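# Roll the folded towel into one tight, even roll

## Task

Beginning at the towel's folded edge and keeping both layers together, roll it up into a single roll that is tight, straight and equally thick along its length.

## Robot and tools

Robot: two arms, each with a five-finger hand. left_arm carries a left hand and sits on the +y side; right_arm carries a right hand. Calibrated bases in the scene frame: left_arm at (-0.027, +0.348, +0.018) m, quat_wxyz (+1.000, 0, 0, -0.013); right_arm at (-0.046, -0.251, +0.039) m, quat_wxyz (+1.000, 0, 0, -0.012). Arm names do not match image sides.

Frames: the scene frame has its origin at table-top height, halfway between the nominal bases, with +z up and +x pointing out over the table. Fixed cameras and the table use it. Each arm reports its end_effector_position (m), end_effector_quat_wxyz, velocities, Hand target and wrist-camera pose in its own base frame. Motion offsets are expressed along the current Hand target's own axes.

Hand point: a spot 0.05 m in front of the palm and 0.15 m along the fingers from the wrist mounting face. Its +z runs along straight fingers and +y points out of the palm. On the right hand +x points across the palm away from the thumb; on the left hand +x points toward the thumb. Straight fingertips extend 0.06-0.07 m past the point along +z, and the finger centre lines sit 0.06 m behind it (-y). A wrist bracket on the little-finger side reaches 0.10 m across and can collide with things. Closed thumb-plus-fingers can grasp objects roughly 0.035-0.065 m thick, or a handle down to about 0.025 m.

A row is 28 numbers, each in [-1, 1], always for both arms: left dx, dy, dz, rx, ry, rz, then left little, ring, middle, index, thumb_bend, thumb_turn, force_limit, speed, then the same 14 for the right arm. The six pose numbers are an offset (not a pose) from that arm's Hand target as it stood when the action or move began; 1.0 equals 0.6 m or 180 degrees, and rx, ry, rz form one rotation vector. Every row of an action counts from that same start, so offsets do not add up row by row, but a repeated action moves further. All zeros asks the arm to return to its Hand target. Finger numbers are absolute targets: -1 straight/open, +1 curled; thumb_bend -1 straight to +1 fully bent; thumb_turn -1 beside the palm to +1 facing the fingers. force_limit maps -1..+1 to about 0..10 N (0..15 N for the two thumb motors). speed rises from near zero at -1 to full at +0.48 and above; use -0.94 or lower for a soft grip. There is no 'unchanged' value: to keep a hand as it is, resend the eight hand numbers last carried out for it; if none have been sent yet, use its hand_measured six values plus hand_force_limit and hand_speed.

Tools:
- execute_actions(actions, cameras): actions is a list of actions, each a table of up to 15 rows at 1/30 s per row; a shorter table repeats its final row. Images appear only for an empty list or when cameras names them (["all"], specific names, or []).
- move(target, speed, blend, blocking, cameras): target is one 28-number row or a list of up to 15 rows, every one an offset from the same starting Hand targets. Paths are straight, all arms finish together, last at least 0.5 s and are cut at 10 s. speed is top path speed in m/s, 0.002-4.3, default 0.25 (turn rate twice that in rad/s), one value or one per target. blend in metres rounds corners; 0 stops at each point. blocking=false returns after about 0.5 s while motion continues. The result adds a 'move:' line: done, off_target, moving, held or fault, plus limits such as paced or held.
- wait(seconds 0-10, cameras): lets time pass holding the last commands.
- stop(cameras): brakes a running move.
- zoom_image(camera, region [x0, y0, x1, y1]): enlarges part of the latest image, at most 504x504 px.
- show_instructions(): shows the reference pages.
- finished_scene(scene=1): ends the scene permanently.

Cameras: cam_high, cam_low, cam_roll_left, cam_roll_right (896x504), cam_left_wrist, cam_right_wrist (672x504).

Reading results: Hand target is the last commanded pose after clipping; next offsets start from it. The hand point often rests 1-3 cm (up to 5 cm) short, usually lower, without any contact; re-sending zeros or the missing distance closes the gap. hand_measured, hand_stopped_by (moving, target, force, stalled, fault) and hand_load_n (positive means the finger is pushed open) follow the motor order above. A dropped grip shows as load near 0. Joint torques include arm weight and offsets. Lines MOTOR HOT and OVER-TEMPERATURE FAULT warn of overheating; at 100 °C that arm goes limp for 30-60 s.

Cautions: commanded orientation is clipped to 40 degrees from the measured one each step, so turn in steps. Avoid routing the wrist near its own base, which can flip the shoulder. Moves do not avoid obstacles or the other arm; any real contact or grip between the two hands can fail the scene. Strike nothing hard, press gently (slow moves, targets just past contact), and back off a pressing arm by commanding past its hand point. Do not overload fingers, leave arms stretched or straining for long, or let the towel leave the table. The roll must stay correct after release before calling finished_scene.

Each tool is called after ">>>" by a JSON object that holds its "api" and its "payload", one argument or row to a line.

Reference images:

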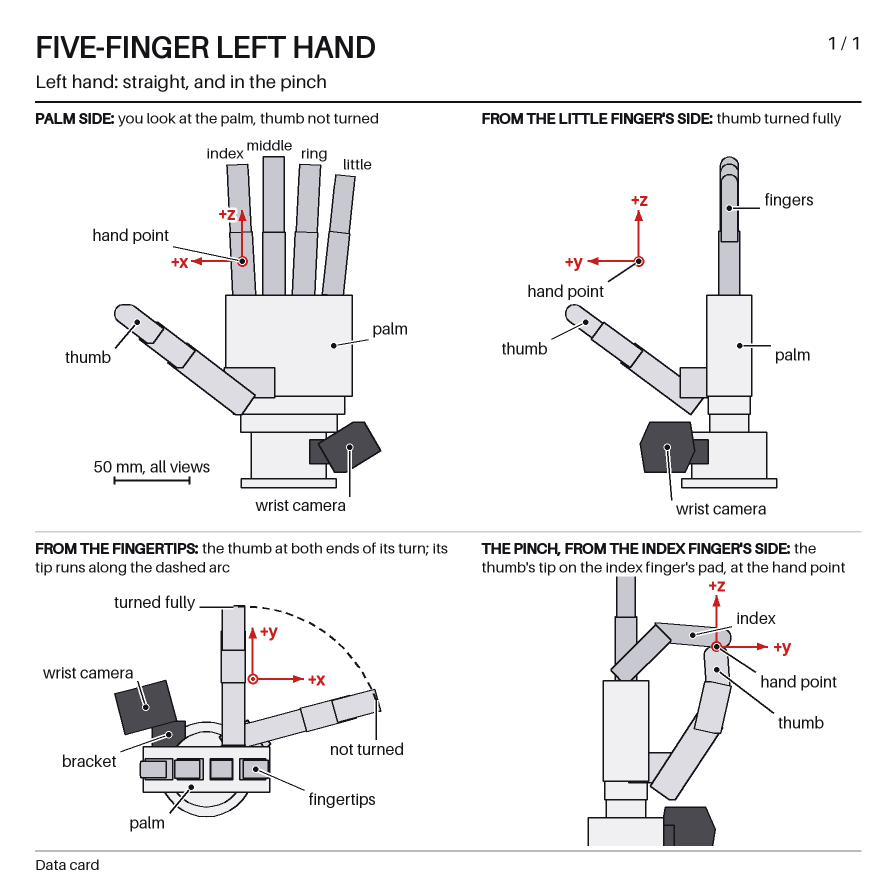

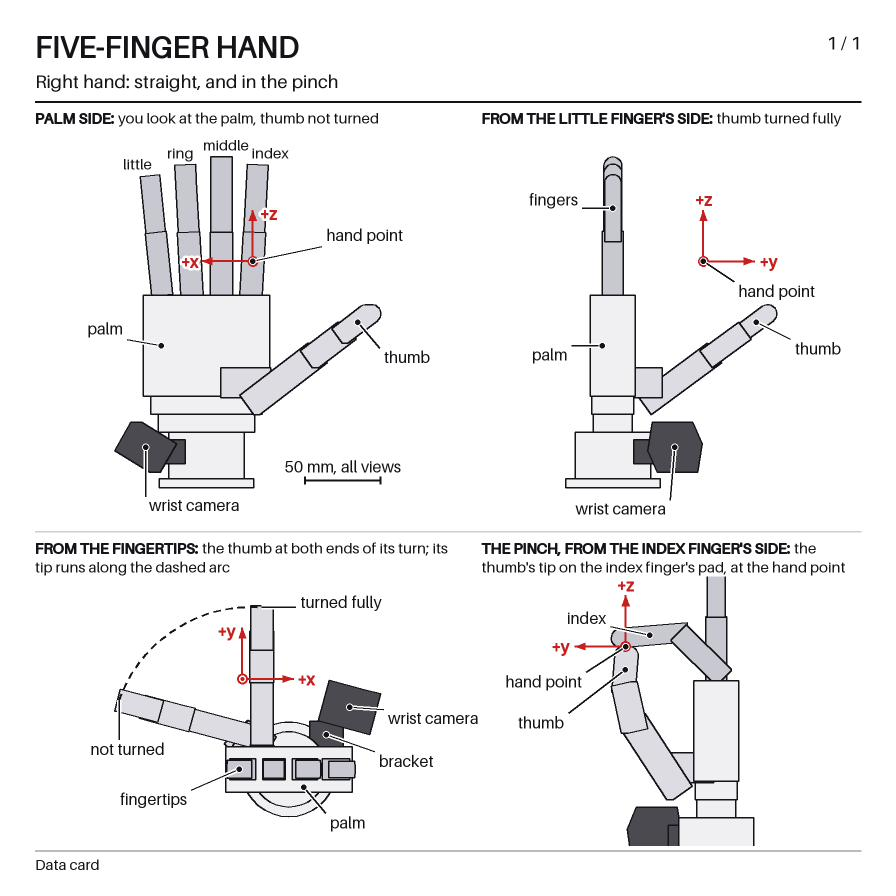

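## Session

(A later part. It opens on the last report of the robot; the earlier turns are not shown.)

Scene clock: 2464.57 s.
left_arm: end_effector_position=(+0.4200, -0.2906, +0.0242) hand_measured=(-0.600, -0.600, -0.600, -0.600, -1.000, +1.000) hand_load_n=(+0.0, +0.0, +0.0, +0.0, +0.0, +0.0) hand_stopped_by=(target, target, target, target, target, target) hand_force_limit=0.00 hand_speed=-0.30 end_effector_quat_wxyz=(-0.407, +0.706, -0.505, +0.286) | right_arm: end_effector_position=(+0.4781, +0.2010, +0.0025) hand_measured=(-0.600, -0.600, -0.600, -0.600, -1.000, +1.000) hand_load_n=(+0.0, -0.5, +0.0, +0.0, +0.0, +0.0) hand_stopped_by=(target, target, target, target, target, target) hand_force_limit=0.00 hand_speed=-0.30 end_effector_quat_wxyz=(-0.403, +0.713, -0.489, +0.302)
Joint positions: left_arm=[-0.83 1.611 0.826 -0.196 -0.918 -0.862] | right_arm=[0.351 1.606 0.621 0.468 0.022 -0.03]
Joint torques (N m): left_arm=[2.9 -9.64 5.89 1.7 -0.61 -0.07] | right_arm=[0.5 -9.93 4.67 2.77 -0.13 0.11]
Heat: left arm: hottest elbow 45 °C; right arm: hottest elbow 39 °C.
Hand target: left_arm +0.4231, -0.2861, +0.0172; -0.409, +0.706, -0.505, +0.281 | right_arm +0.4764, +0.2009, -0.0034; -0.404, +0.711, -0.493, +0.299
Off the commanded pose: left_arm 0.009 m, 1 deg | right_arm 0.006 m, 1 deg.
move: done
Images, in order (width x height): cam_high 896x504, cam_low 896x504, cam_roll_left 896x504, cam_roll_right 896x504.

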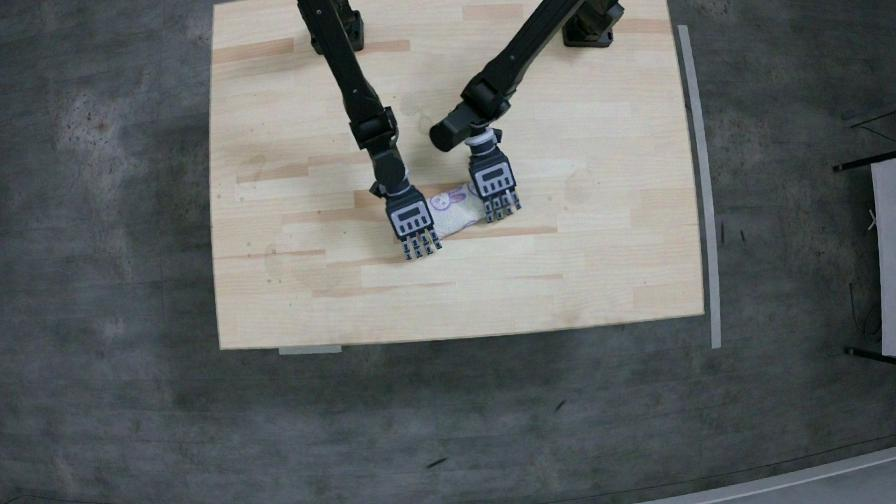

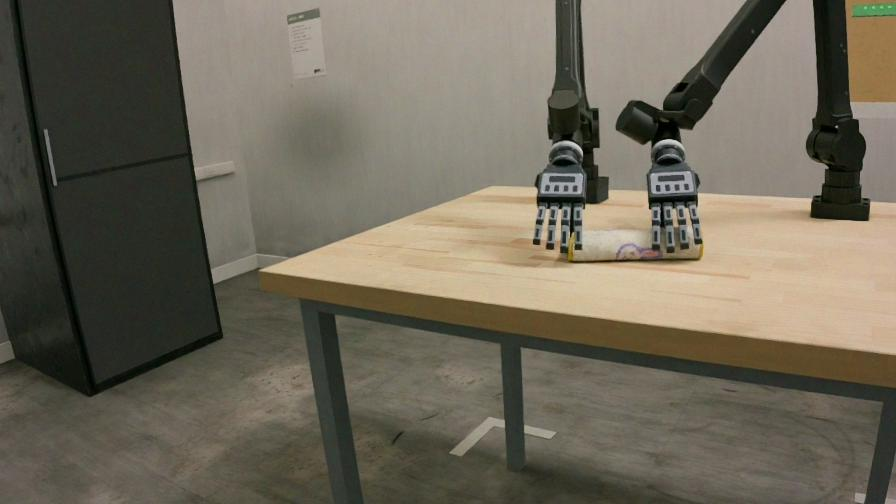

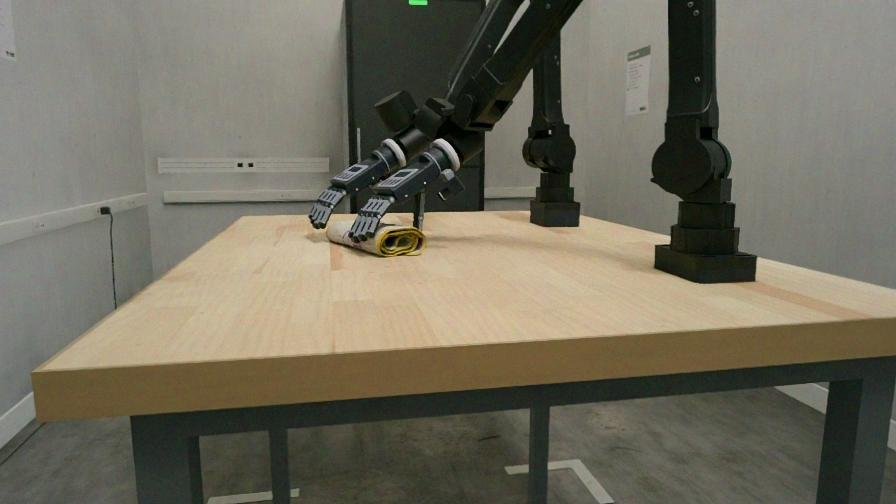

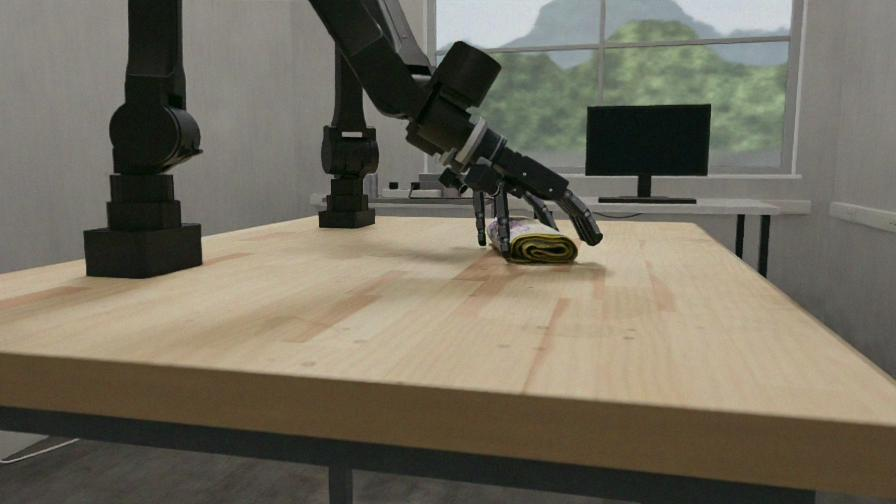

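>>> {"api": "move", "payload": {
  "target": [
    [0,0,0,0,0,0,-0.3,-0.3,-0.3,-0.3,-0.88,1,0,-0.4,0,0,0,0,0,0,-0.3,-0.3,-0.3,-0.3,-0.88,1,0,-0.4],
    [0,-0.003,0.0052,0,0,0,0.0,0.0,0.0,0.0,-0.75,1,0,-0.4,0,-0.003,0.0052,0,0,0,0.0,0.0,0.0,0.0,-0.75,1,0,-0.4],
    [0,-0.005,0.0087,0,0,0,0.15,0.15,0.15,0.15,-0.62,1,0,-0.4,0,-0.005,0.0087,0,0,0,0.15,0.15,0.15,0.15,-0.62,1,0,-0.4]
  ],
  "speed": 0.06,
  "cameras": ["cam_high","cam_low","cam_roll_left","cam_roll_right"]
}}

>>> {"api": "zoom_image", "payload": {
  "camera": "cam_high",
  "region": [360, 120, 560, 320]
}}

>>> {"api": "zoom_image", "payload": {
  "camera": "cam_roll_right",
  "region": [420, 170, 660, 290]
}}

>>> {"api": "zoom_image", "payload": {
  "camera": "cam_roll_left",
  "region": [310, 160, 530, 280]
}}

Scene clock: 2469.60 s.
left_arm: end_effector_position=(+0.4257, -0.2886, +0.0261) hand_measured=(+0.150, +0.150, +0.148, +0.150, -0.644, +1.000) hand_load_n=(+0.0, +0.0, +3.5, +1.5, +8.5, -0.5) hand_stopped_by=(target, target, target, target, force, target) hand_force_limit=0.00 hand_speed=-0.40 end_effector_quat_wxyz=(-0.408, +0.706, -0.502, +0.289) | right_arm: end_effector_position=(+0.4787, +0.2012, +0.0023) hand_measured=(+0.150, +0.150, +0.150, +0.150, -0.624, +1.000) hand_load_n=(+0.0, +0.0, +1.5, +4.5, +7.5, +0.0) hand_stopped_by=(target, target, target, target, force, target) hand_force_limit=0.00 hand_speed=-0.40 end_effector_quat_wxyz=(-0.404, +0.712, -0.489, +0.303)
Joint positions: left_arm=[-0.818 1.611 0.826 -0.175 -0.914 -0.845] | right_arm=[0.351 1.609 0.621 0.474 0.022 -0.03]
Joint torques (N m): left_arm=[3.08 -9.17 6.19 1.4 -0.43 -0.06] | right_arm=[0.26 -8.53 5.81 2.33 -0.1 0.1]
Heat: left arm: hottest elbow 45 °C; right arm: hottest elbow 39 °C.
Hand target: left_arm +0.4287, -0.2842, +0.0171; -0.409, +0.706, -0.505, +0.281 | right_arm +0.4820, +0.2029, -0.0034; -0.404, +0.711, -0.493, +0.299
Off the commanded pose: left_arm 0.010 m, 1 deg | right_arm 0.007 m, 1 deg.
move: done
Images, in order (width x height): cam_high 896x504, cam_low 896x504, cam_roll_left 896x504, cam_roll_right 896x504.

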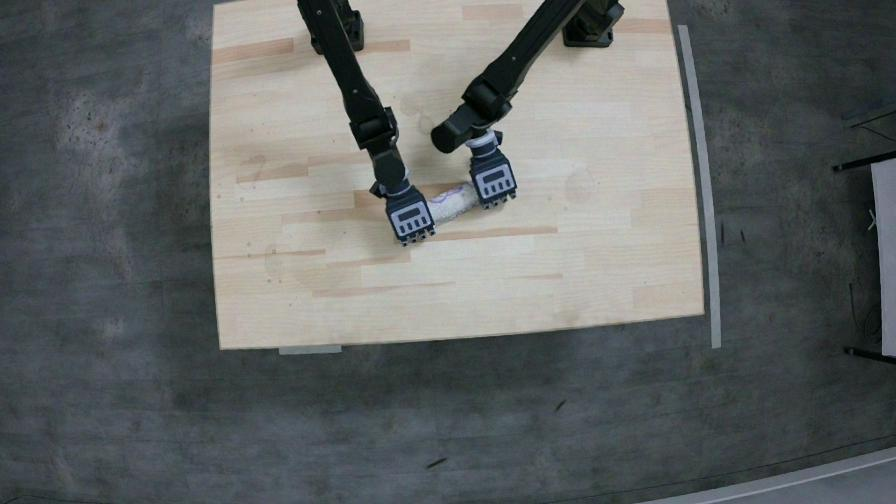

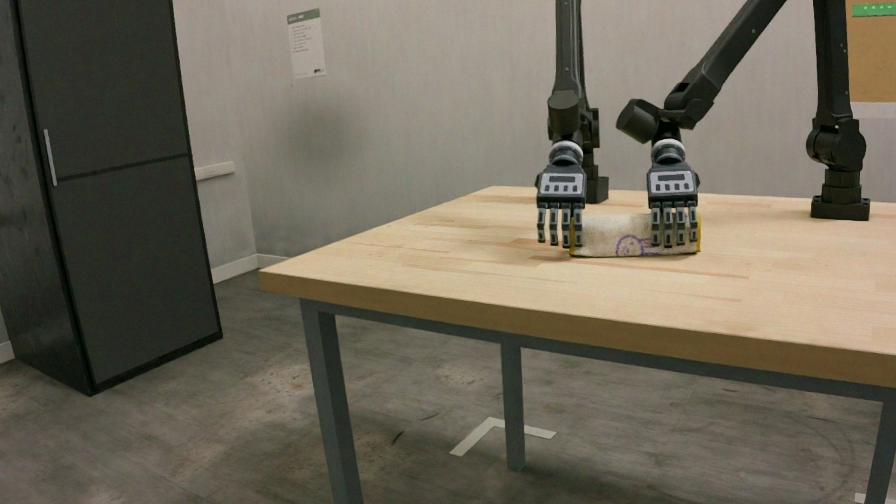

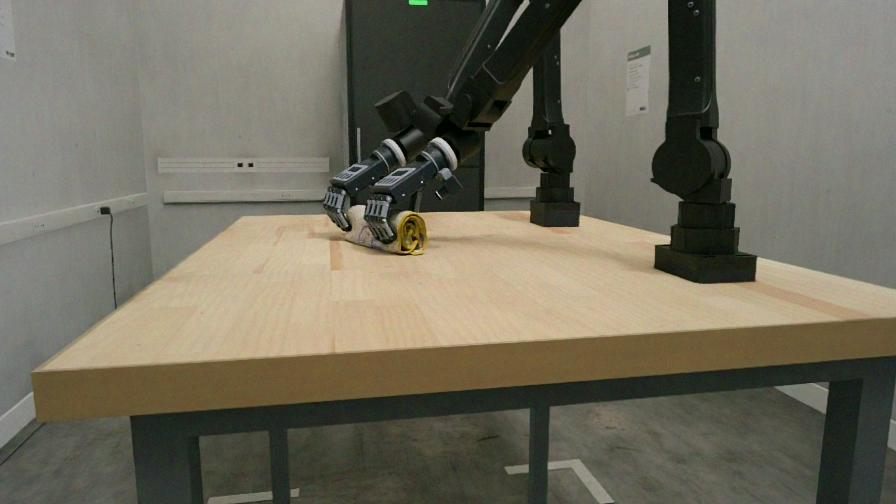

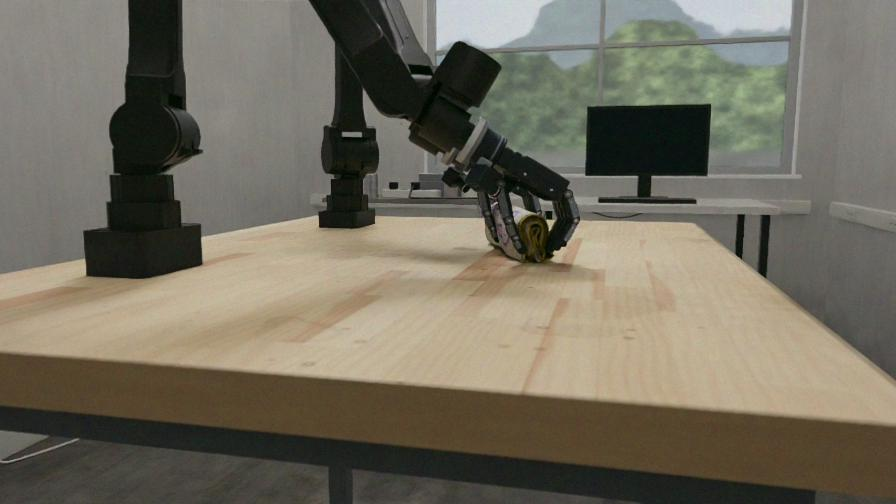

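Scaled by 2.520 from the camera's 896x504 image, which has a finer 1280x720 frame.

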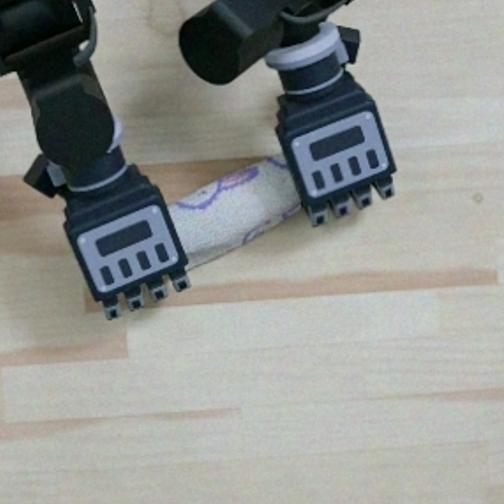

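Scaled by 2.100 from the camera's 896x504 image, which has a finer 1280x720 frame.

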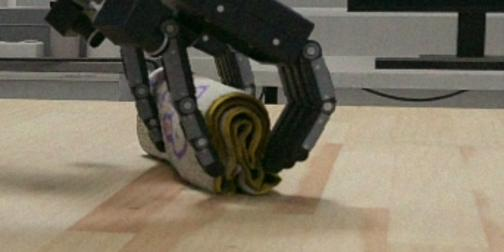

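Scaled by 2.291 from the camera's 896x504 image, which has a finer 1280x720 frame.

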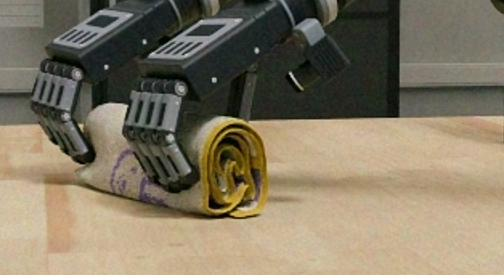

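>>> {"api": "move", "payload": {
  "target": [
    [0,0,0,0,0,0,0.28,0.28,0.28,0.28,-0.54,1,0.2,-0.5,0,0,0,0,0,0,0.28,0.28,0.28,0.28,-0.54,1,0.2,-0.5],
    [0,0,0,0,0,0,0.1,0.1,0.1,0.1,-0.7,1,0.2,-0.7,0,0,0,0,0,0,0.1,0.1,0.1,0.1,-0.7,1,0.2,-0.7],
    [0,0,0,0,0,0,-0.3,-0.3,-0.3,-0.3,-0.9,1,0.2,-0.7,0,0,0,0,0,0,-0.3,-0.3,-0.3,-0.3,-0.9,1,0.2,-0.7],
    [0,0,0,0,0,0,-0.6,-0.6,-0.6,-0.6,-1,1,0.2,-0.7,0,0,0,0,0,0,-0.6,-0.6,-0.6,-0.6,-1,1,0.2,-0.7]
  ],
  "speed": 0.06,
  "cameras": ["cam_high","cam_low","cam_roll_left","cam_roll_right"]
}}

>>> {"api": "zoom_image", "payload": {
  "camera": "cam_high",
  "region": [360, 120, 560, 320]
}}

>>> {"api": "zoom_image", "payload": {
  "camera": "cam_roll_right",
  "region": [420, 170, 660, 290]
}}

>>> {"api": "zoom_image", "payload": {
  "camera": "cam_roll_left",
  "region": [310, 160, 530, 280]
}}

Scene clock: 2474.67 s.
left_arm: end_effector_position=(+0.4255, -0.2887, +0.0250) hand_measured=(-0.600, -0.600, -0.600, -0.600, -1.000, +1.000) hand_load_n=(+0.0, +0.0, -0.5, +0.0, +0.0, +0.0) hand_stopped_by=(target, target, target, target, target, target) hand_force_limit=0.20 hand_speed=-0.70 end_effector_quat_wxyz=(-0.407, +0.706, -0.503, +0.288) | right_arm: end_effector_position=(+0.4780, +0.2010, -0.0005) hand_measured=(-0.600, -0.600, -0.600, -0.600, -1.000, +1.000) hand_load_n=(+0.0, +0.0, +0.0, +0.0, +0.0, +0.0) hand_stopped_by=(target, target, target, target, target, target) hand_force_limit=0.20 hand_speed=-0.70 end_effector_quat_wxyz=(-0.402, +0.713, -0.489, +0.301)
Joint positions: left_arm=[-0.817 1.613 0.826 -0.175 -0.91 -0.844] | right_arm=[0.351 1.614 0.621 0.474 0.022 -0.029]
Joint torques (N m): left_arm=[2.96 -9.41 6.17 1.46 -0.6 -0.08] | right_arm=[0.03 -9.64 5.81 2.37 -0.12 0.11]
Heat: left arm: hottest elbow 44 °C; right arm: hottest elbow 39 °C.
Hand target: left_arm +0.4287, -0.2842, +0.0172; -0.409, +0.706, -0.505, +0.281 | right_arm +0.4820, +0.2029, -0.0034; -0.404, +0.711, -0.493, +0.299
Off the commanded pose: left_arm 0.010 m, 1 deg | right_arm 0.005 m, 1 deg.
move: done
Images, in order (width x height): cam_high 896x504, cam_low 896x504, cam_roll_left 896x504, cam_roll_right 896x504.

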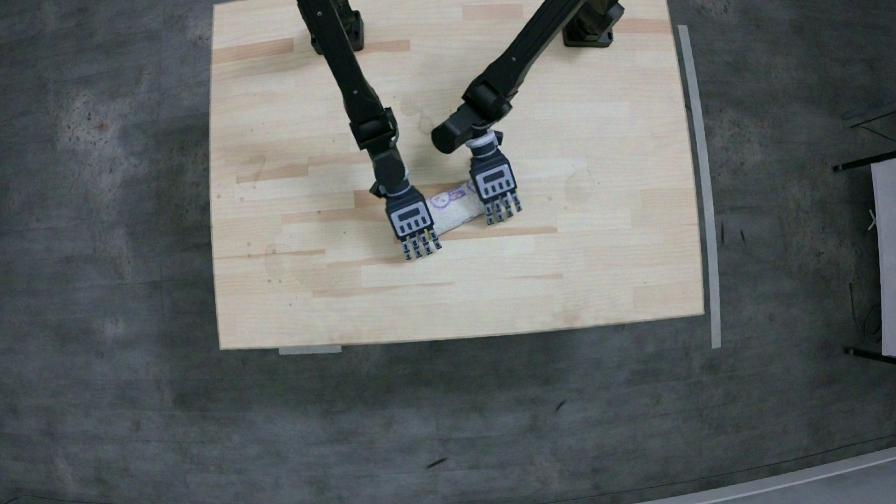

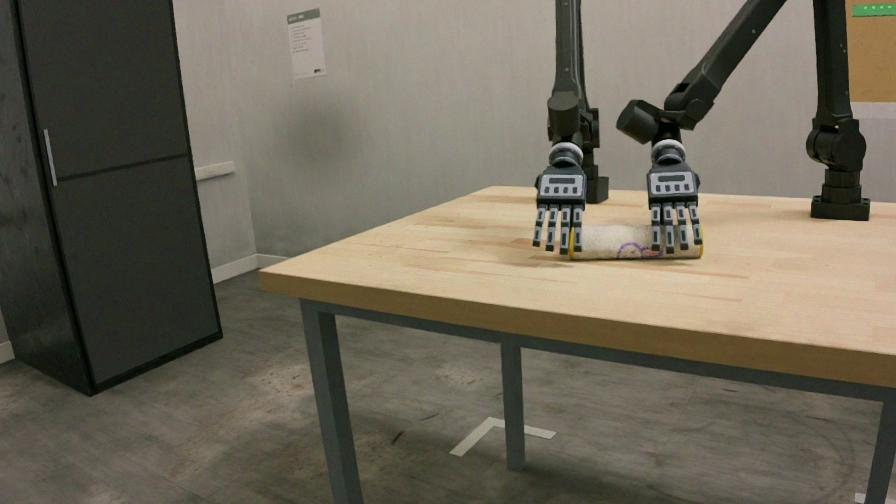

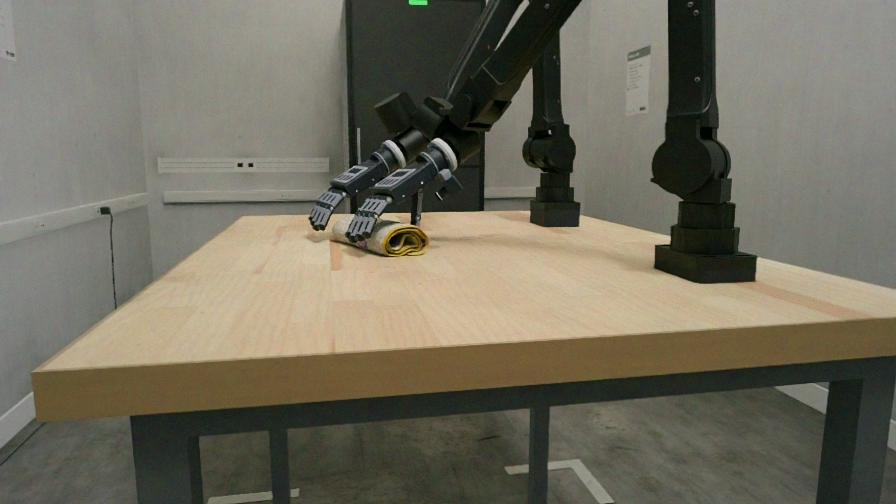

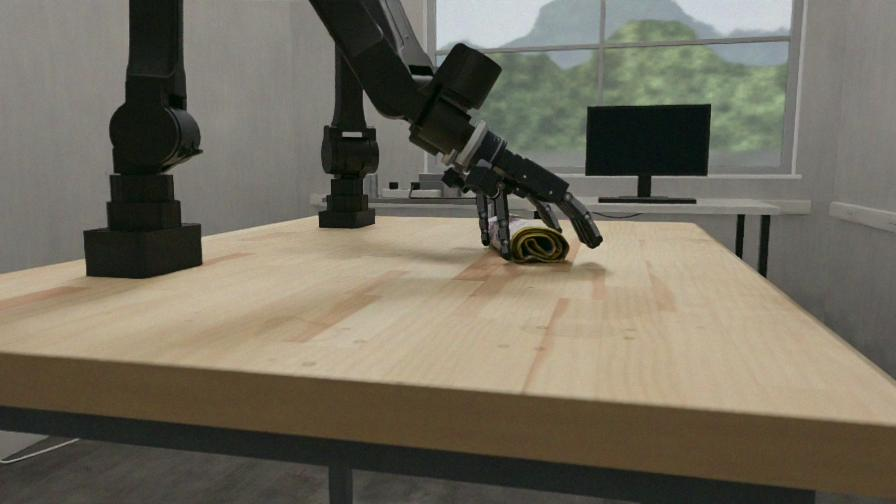

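Scaled by 2.520 from the camera's 896x504 image, which has a finer 1280x720 frame.

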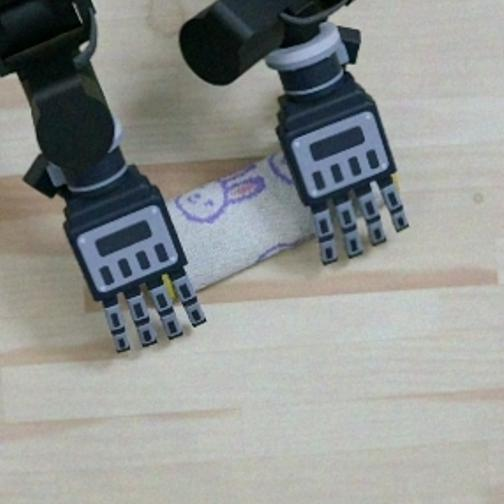

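Scaled by 2.100 from the camera's 896x504 image, which has a finer 1280x720 frame.

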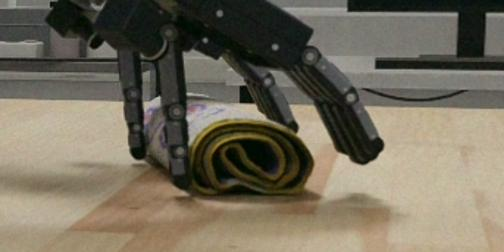

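Scaled by 2.291 from the camera's 896x504 image, which has a finer 1280x720 frame.

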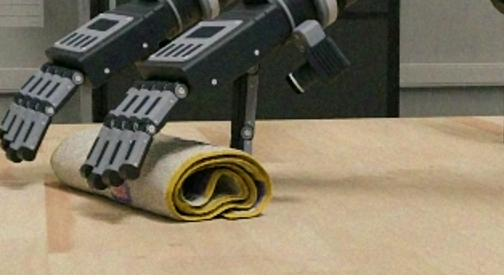

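>>> {"api": "zoom_image", "payload": {
  "camera": "cam_roll_left",
  "region": [370, 215, 440, 265]
}}

>>> {"api": "zoom_image", "payload": {
  "camera": "cam_roll_right",
  "region": [500, 215, 580, 270]
}}

Scaled by 7.200 from the camera's 896x504 image, which has a finer 1280x720 frame.

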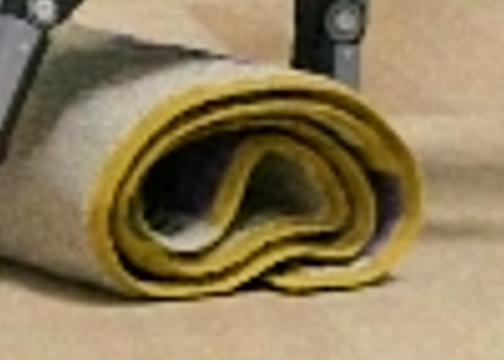

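Scaled by 6.300 from the camera's 896x504 image, which has a finer 1280x720 frame.

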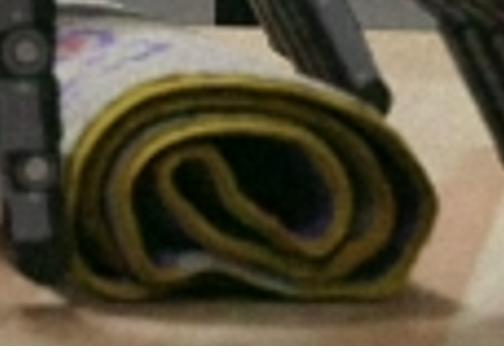

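>>> {"api": "move", "payload": {
  "target": [
    [0,-0.1588,-0.0917,0,0,0,-0.6,-0.6,-0.6,-0.6,-1,1,0.2,-0.3,0,-0.1588,-0.0917,0,0,0,-0.6,-0.6,-0.6,-0.6,-1,1,0.2,-0.3],
    [0,-0.1588,-0.0917,0,0,0,-0.6,-0.6,-0.6,-0.6,-1,1,0.2,-0.3,0.1752,-0.1547,-0.2654,0,0,0,-0.6,-0.6,-0.6,-0.6,-1,1,0.2,-0.3],
    [0.1413,-0.1529,-0.1019,0,0,0,-0.6,-0.6,-0.6,-0.6,-1,1,0.2,-0.3,0.1752,-0.1547,-0.2654,0,0,0,-0.6,-0.6,-0.6,-0.6,-1,1,0.2,-0.3],
    [0.1413,0.0037,-0.0115,0,0,0,-0.6,-0.6,-0.6,-0.6,-1,1,0.2,-0.3,0.1752,-0.1547,-0.2654,0,0,0,-0.6,-0.6,-0.6,-0.6,-1,1,0.2,-0.3]
  ],
  "speed": [0.15,0.25,0.2,0.12],
  "blend": [0.02,0.02,0,0],
  "cameras": ["cam_high","cam_low","cam_roll_left","cam_roll_right"]
}}

>>> {"api": "zoom_image", "payload": {
  "camera": "cam_high",
  "region": [360, 120, 560, 320]
}}

>>> {"api": "zoom_image", "payload": {
  "camera": "cam_low",
  "region": [520, 160, 740, 290]
}}

Scene clock: 2487.53 s.
left_arm: end_effector_position=(+0.4503, -0.3647, +0.0246) hand_measured=(-0.600, -0.600, -0.600, -0.600, -1.000, +1.000) hand_load_n=(+0.0, +0.0, +0.0, +0.0, +0.0, +0.5) hand_stopped_by=(target, target, target, target, target, target) hand_force_limit=0.20 hand_speed=-0.30 end_effector_quat_wxyz=(-0.409, +0.706, -0.506, +0.280) | right_arm: end_effector_position=(+0.4341, +0.0813, +0.1658) hand_measured=(-0.600, -0.600, -0.600, -0.600, -1.000, +1.000) hand_load_n=(+0.0, +0.0, +0.0, -0.5, +0.0, +0.0) hand_stopped_by=(target, target, target, target, target, target) hand_force_limit=0.20 hand_speed=-0.30 end_effector_quat_wxyz=(-0.412, +0.706, -0.491, +0.302)
Joint positions: left_arm=[-0.887 1.779 1.078 -0.362 -0.949 -0.949] | right_arm=[0.026 1.049 0.664 -0.135 -0.266 -0.173]
Joint torques (N m): left_arm=[1.96 -12.1 6.35 1.48 -0.9 -0.19] | right_arm=[-0.15 -5.95 7.08 1.55 -0.27 -0.18]
Heat: left arm: hottest elbow 44 °C; right arm: hottest elbow 39 °C.
Hand target: left_arm +0.4504, -0.3664, +0.0175; -0.409, +0.706, -0.505, +0.281 | right_arm +0.4291, +0.0770, +0.1591; -0.404, +0.711, -0.493, +0.299
Off the commanded pose: left_arm 0.007 m, 0 deg | right_arm 0.010 m, 1 deg.
move: done
Images, in order (width x height): cam_high 896x504, cam_low 896x504, cam_roll_left 896x504, cam_roll_right 896x504.

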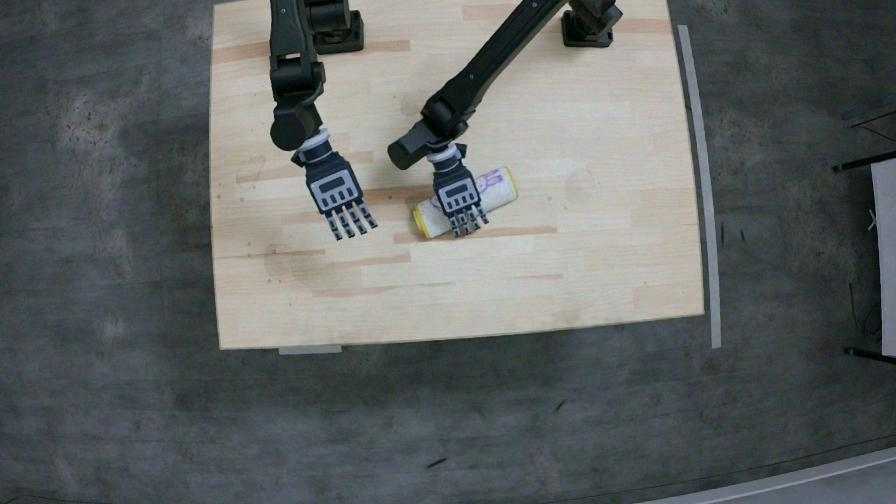

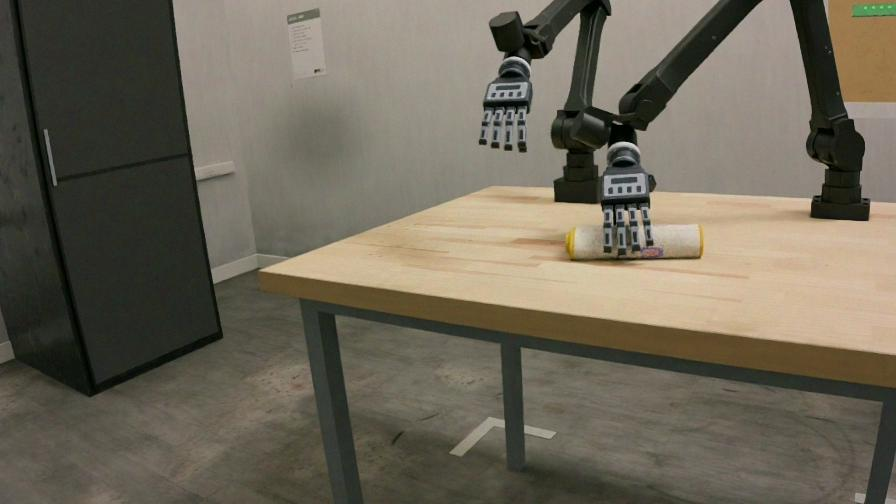

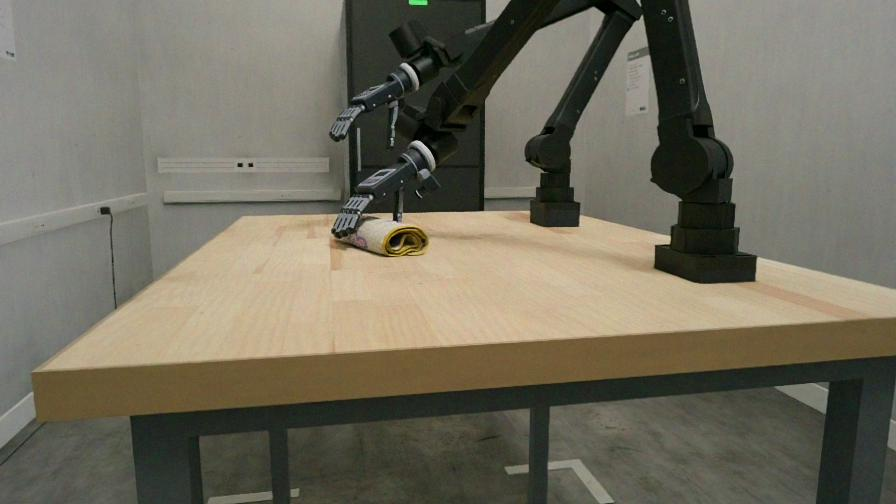

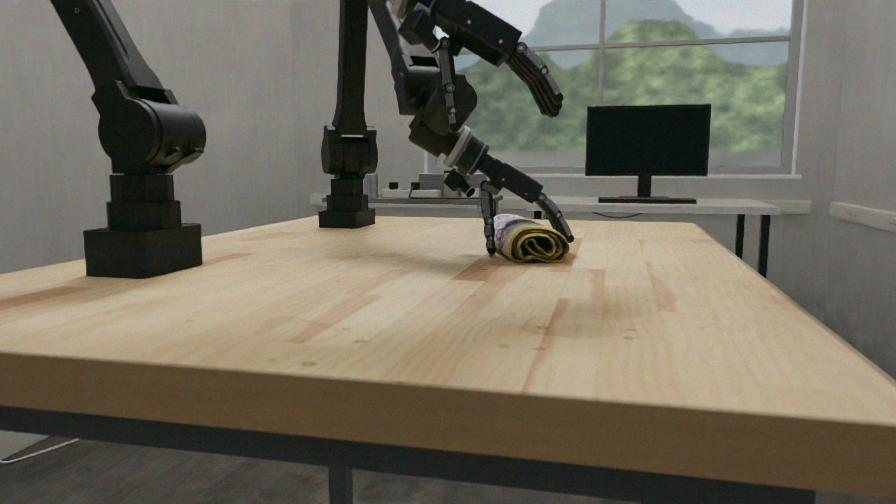

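Scaled by 2.520 from the camera's 896x504 image, which has a finer 1280x720 frame.

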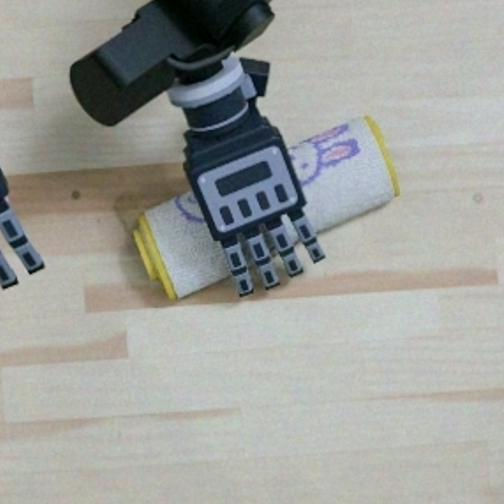

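Scaled by 2.291 from the camera's 896x504 image, which has a finer 1280x720 frame.

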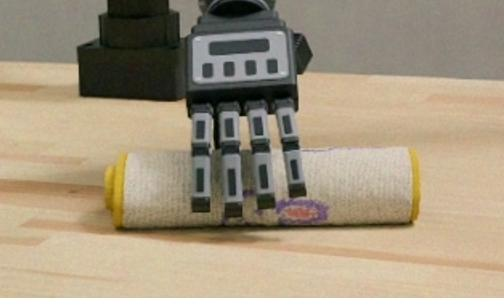

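>>> {"api": "move", "payload": {
  "target": [
    [0,0,0,0,0,0,-0.2,-0.2,-0.2,-0.2,-0.85,1,0.2,-0.4,0,0,0,0,0,0,-0.6,-0.6,-0.6,-0.6,-1,1,0.2,-0.3],
    [0,-0.003,0.0052,0,0,0,0.05,0.05,0.05,0.05,-0.72,1,0.2,-0.4,0,0,0,0,0,0,-0.6,-0.6,-0.6,-0.6,-1,1,0.2,-0.3],
    [0,-0.005,0.0087,0,0,0,0.2,0.2,0.2,0.2,-0.6,1,0.2,-0.5,0,0,0,0,0,0,-0.6,-0.6,-0.6,-0.6,-1,1,0.2,-0.3]
  ],
  "speed": 0.06,
  "cameras": ["cam_high","cam_low","cam_roll_left","cam_roll_right"]
}}

>>> {"api": "zoom_image", "payload": {
  "camera": "cam_roll_left",
  "region": [310, 160, 530, 280]
}}

>>> {"api": "zoom_image", "payload": {
  "camera": "cam_low",
  "region": [520, 160, 740, 290]
}}

>>> {"api": "zoom_image", "payload": {
  "camera": "cam_roll_right",
  "region": [420, 170, 660, 290]
}}

Scene clock: 2492.60 s.
left_arm: end_effector_position=(+0.4525, -0.3670, +0.0262) hand_measured=(+0.200, +0.198, +0.134, +0.182, -0.686, +1.000) hand_load_n=(+0.0, +4.5, +1.0, +5.5, +15.5, +1.5) hand_stopped_by=(target, target, force, force, force, target) hand_force_limit=0.20 hand_speed=-0.50 end_effector_quat_wxyz=(-0.408, +0.706, -0.503, +0.286) | right_arm: end_effector_position=(+0.4341, +0.0813, +0.1658) hand_measured=(-0.600, -0.600, -0.600, -0.600, -1.000, +1.000) hand_load_n=(+0.0, +0.0, +0.0, +0.0, +0.0, +0.0) hand_stopped_by=(target, target, target, target, target, target) hand_force_limit=0.20 hand_speed=-0.30 end_effector_quat_wxyz=(-0.412, +0.706, -0.491, +0.302)
Joint positions: left_arm=[-0.887 1.78 1.078 -0.345 -0.95 -0.945] | right_arm=[0.026 1.049 0.664 -0.135 -0.266 -0.173]
Joint torques (N m): left_arm=[2.78 -11.87 6.57 1.48 -0.58 -0.09] | right_arm=[-0.21 -6.24 7.23 1.61 -0.3 -0.16]
Heat: left arm: hottest elbow 44 °C; right arm: hottest elbow 39 °C.
Hand target: left_arm +0.4561, -0.3644, +0.0173; -0.409, +0.706, -0.505, +0.281 | right_arm +0.4291, +0.0770, +0.1591; -0.404, +0.711, -0.493, +0.299
Off the commanded pose: left_arm 0.010 m, 1 deg | right_arm 0.009 m, 1 deg.
move: done
Images, in order (width x height): cam_high 896x504, cam_low 896x504, cam_roll_left 896x504, cam_roll_right 896x504.

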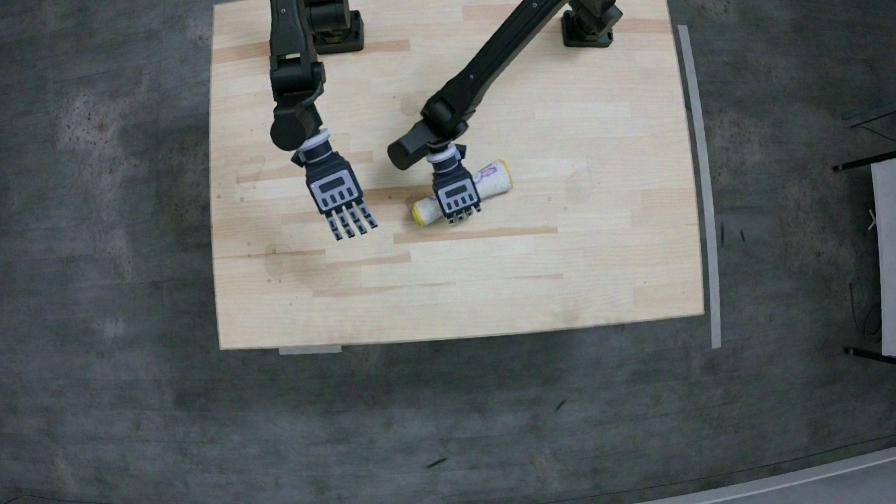

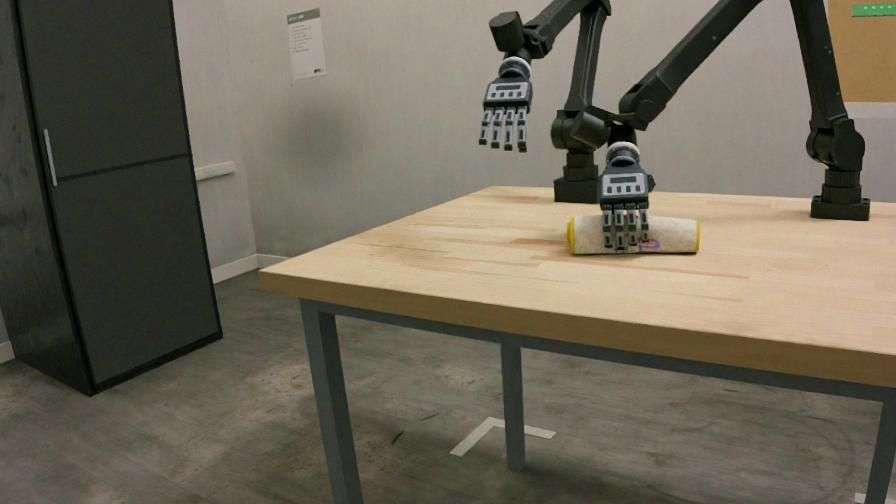

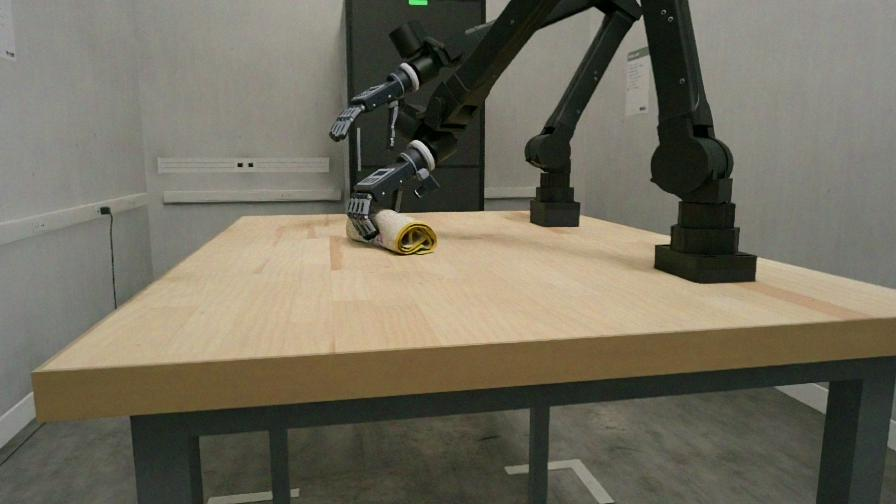

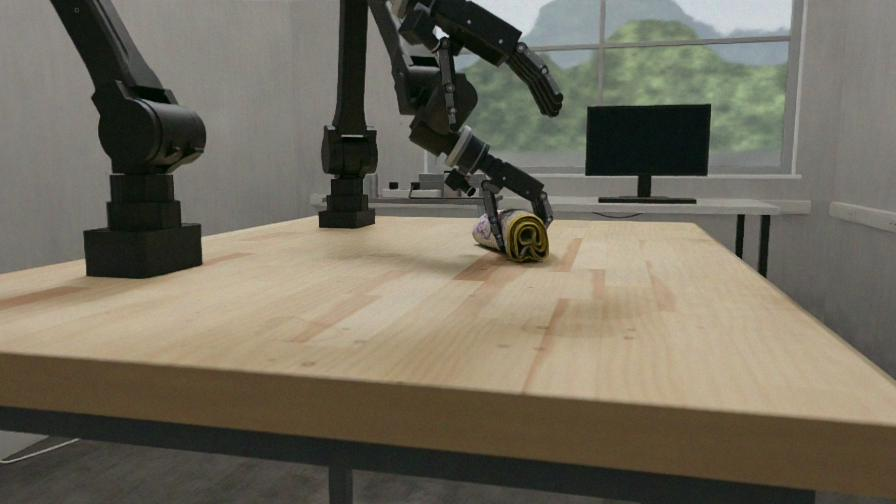

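Scaled by 2.291 from the camera's 896x504 image, which has a finer 1280x720 frame.

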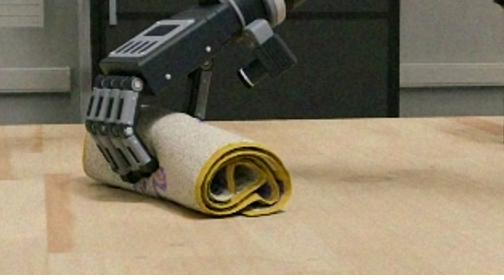

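Scaled by 2.291 from the camera's 896x504 image, which has a finer 1280x720 frame.

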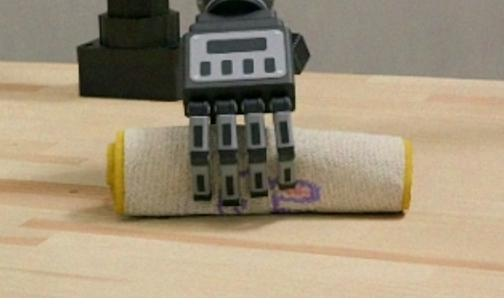

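Scaled by 2.100 from the camera's 896x504 image, which has a finer 1280x720 frame.

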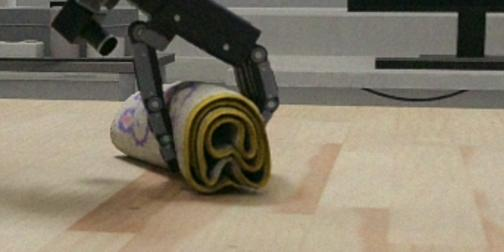

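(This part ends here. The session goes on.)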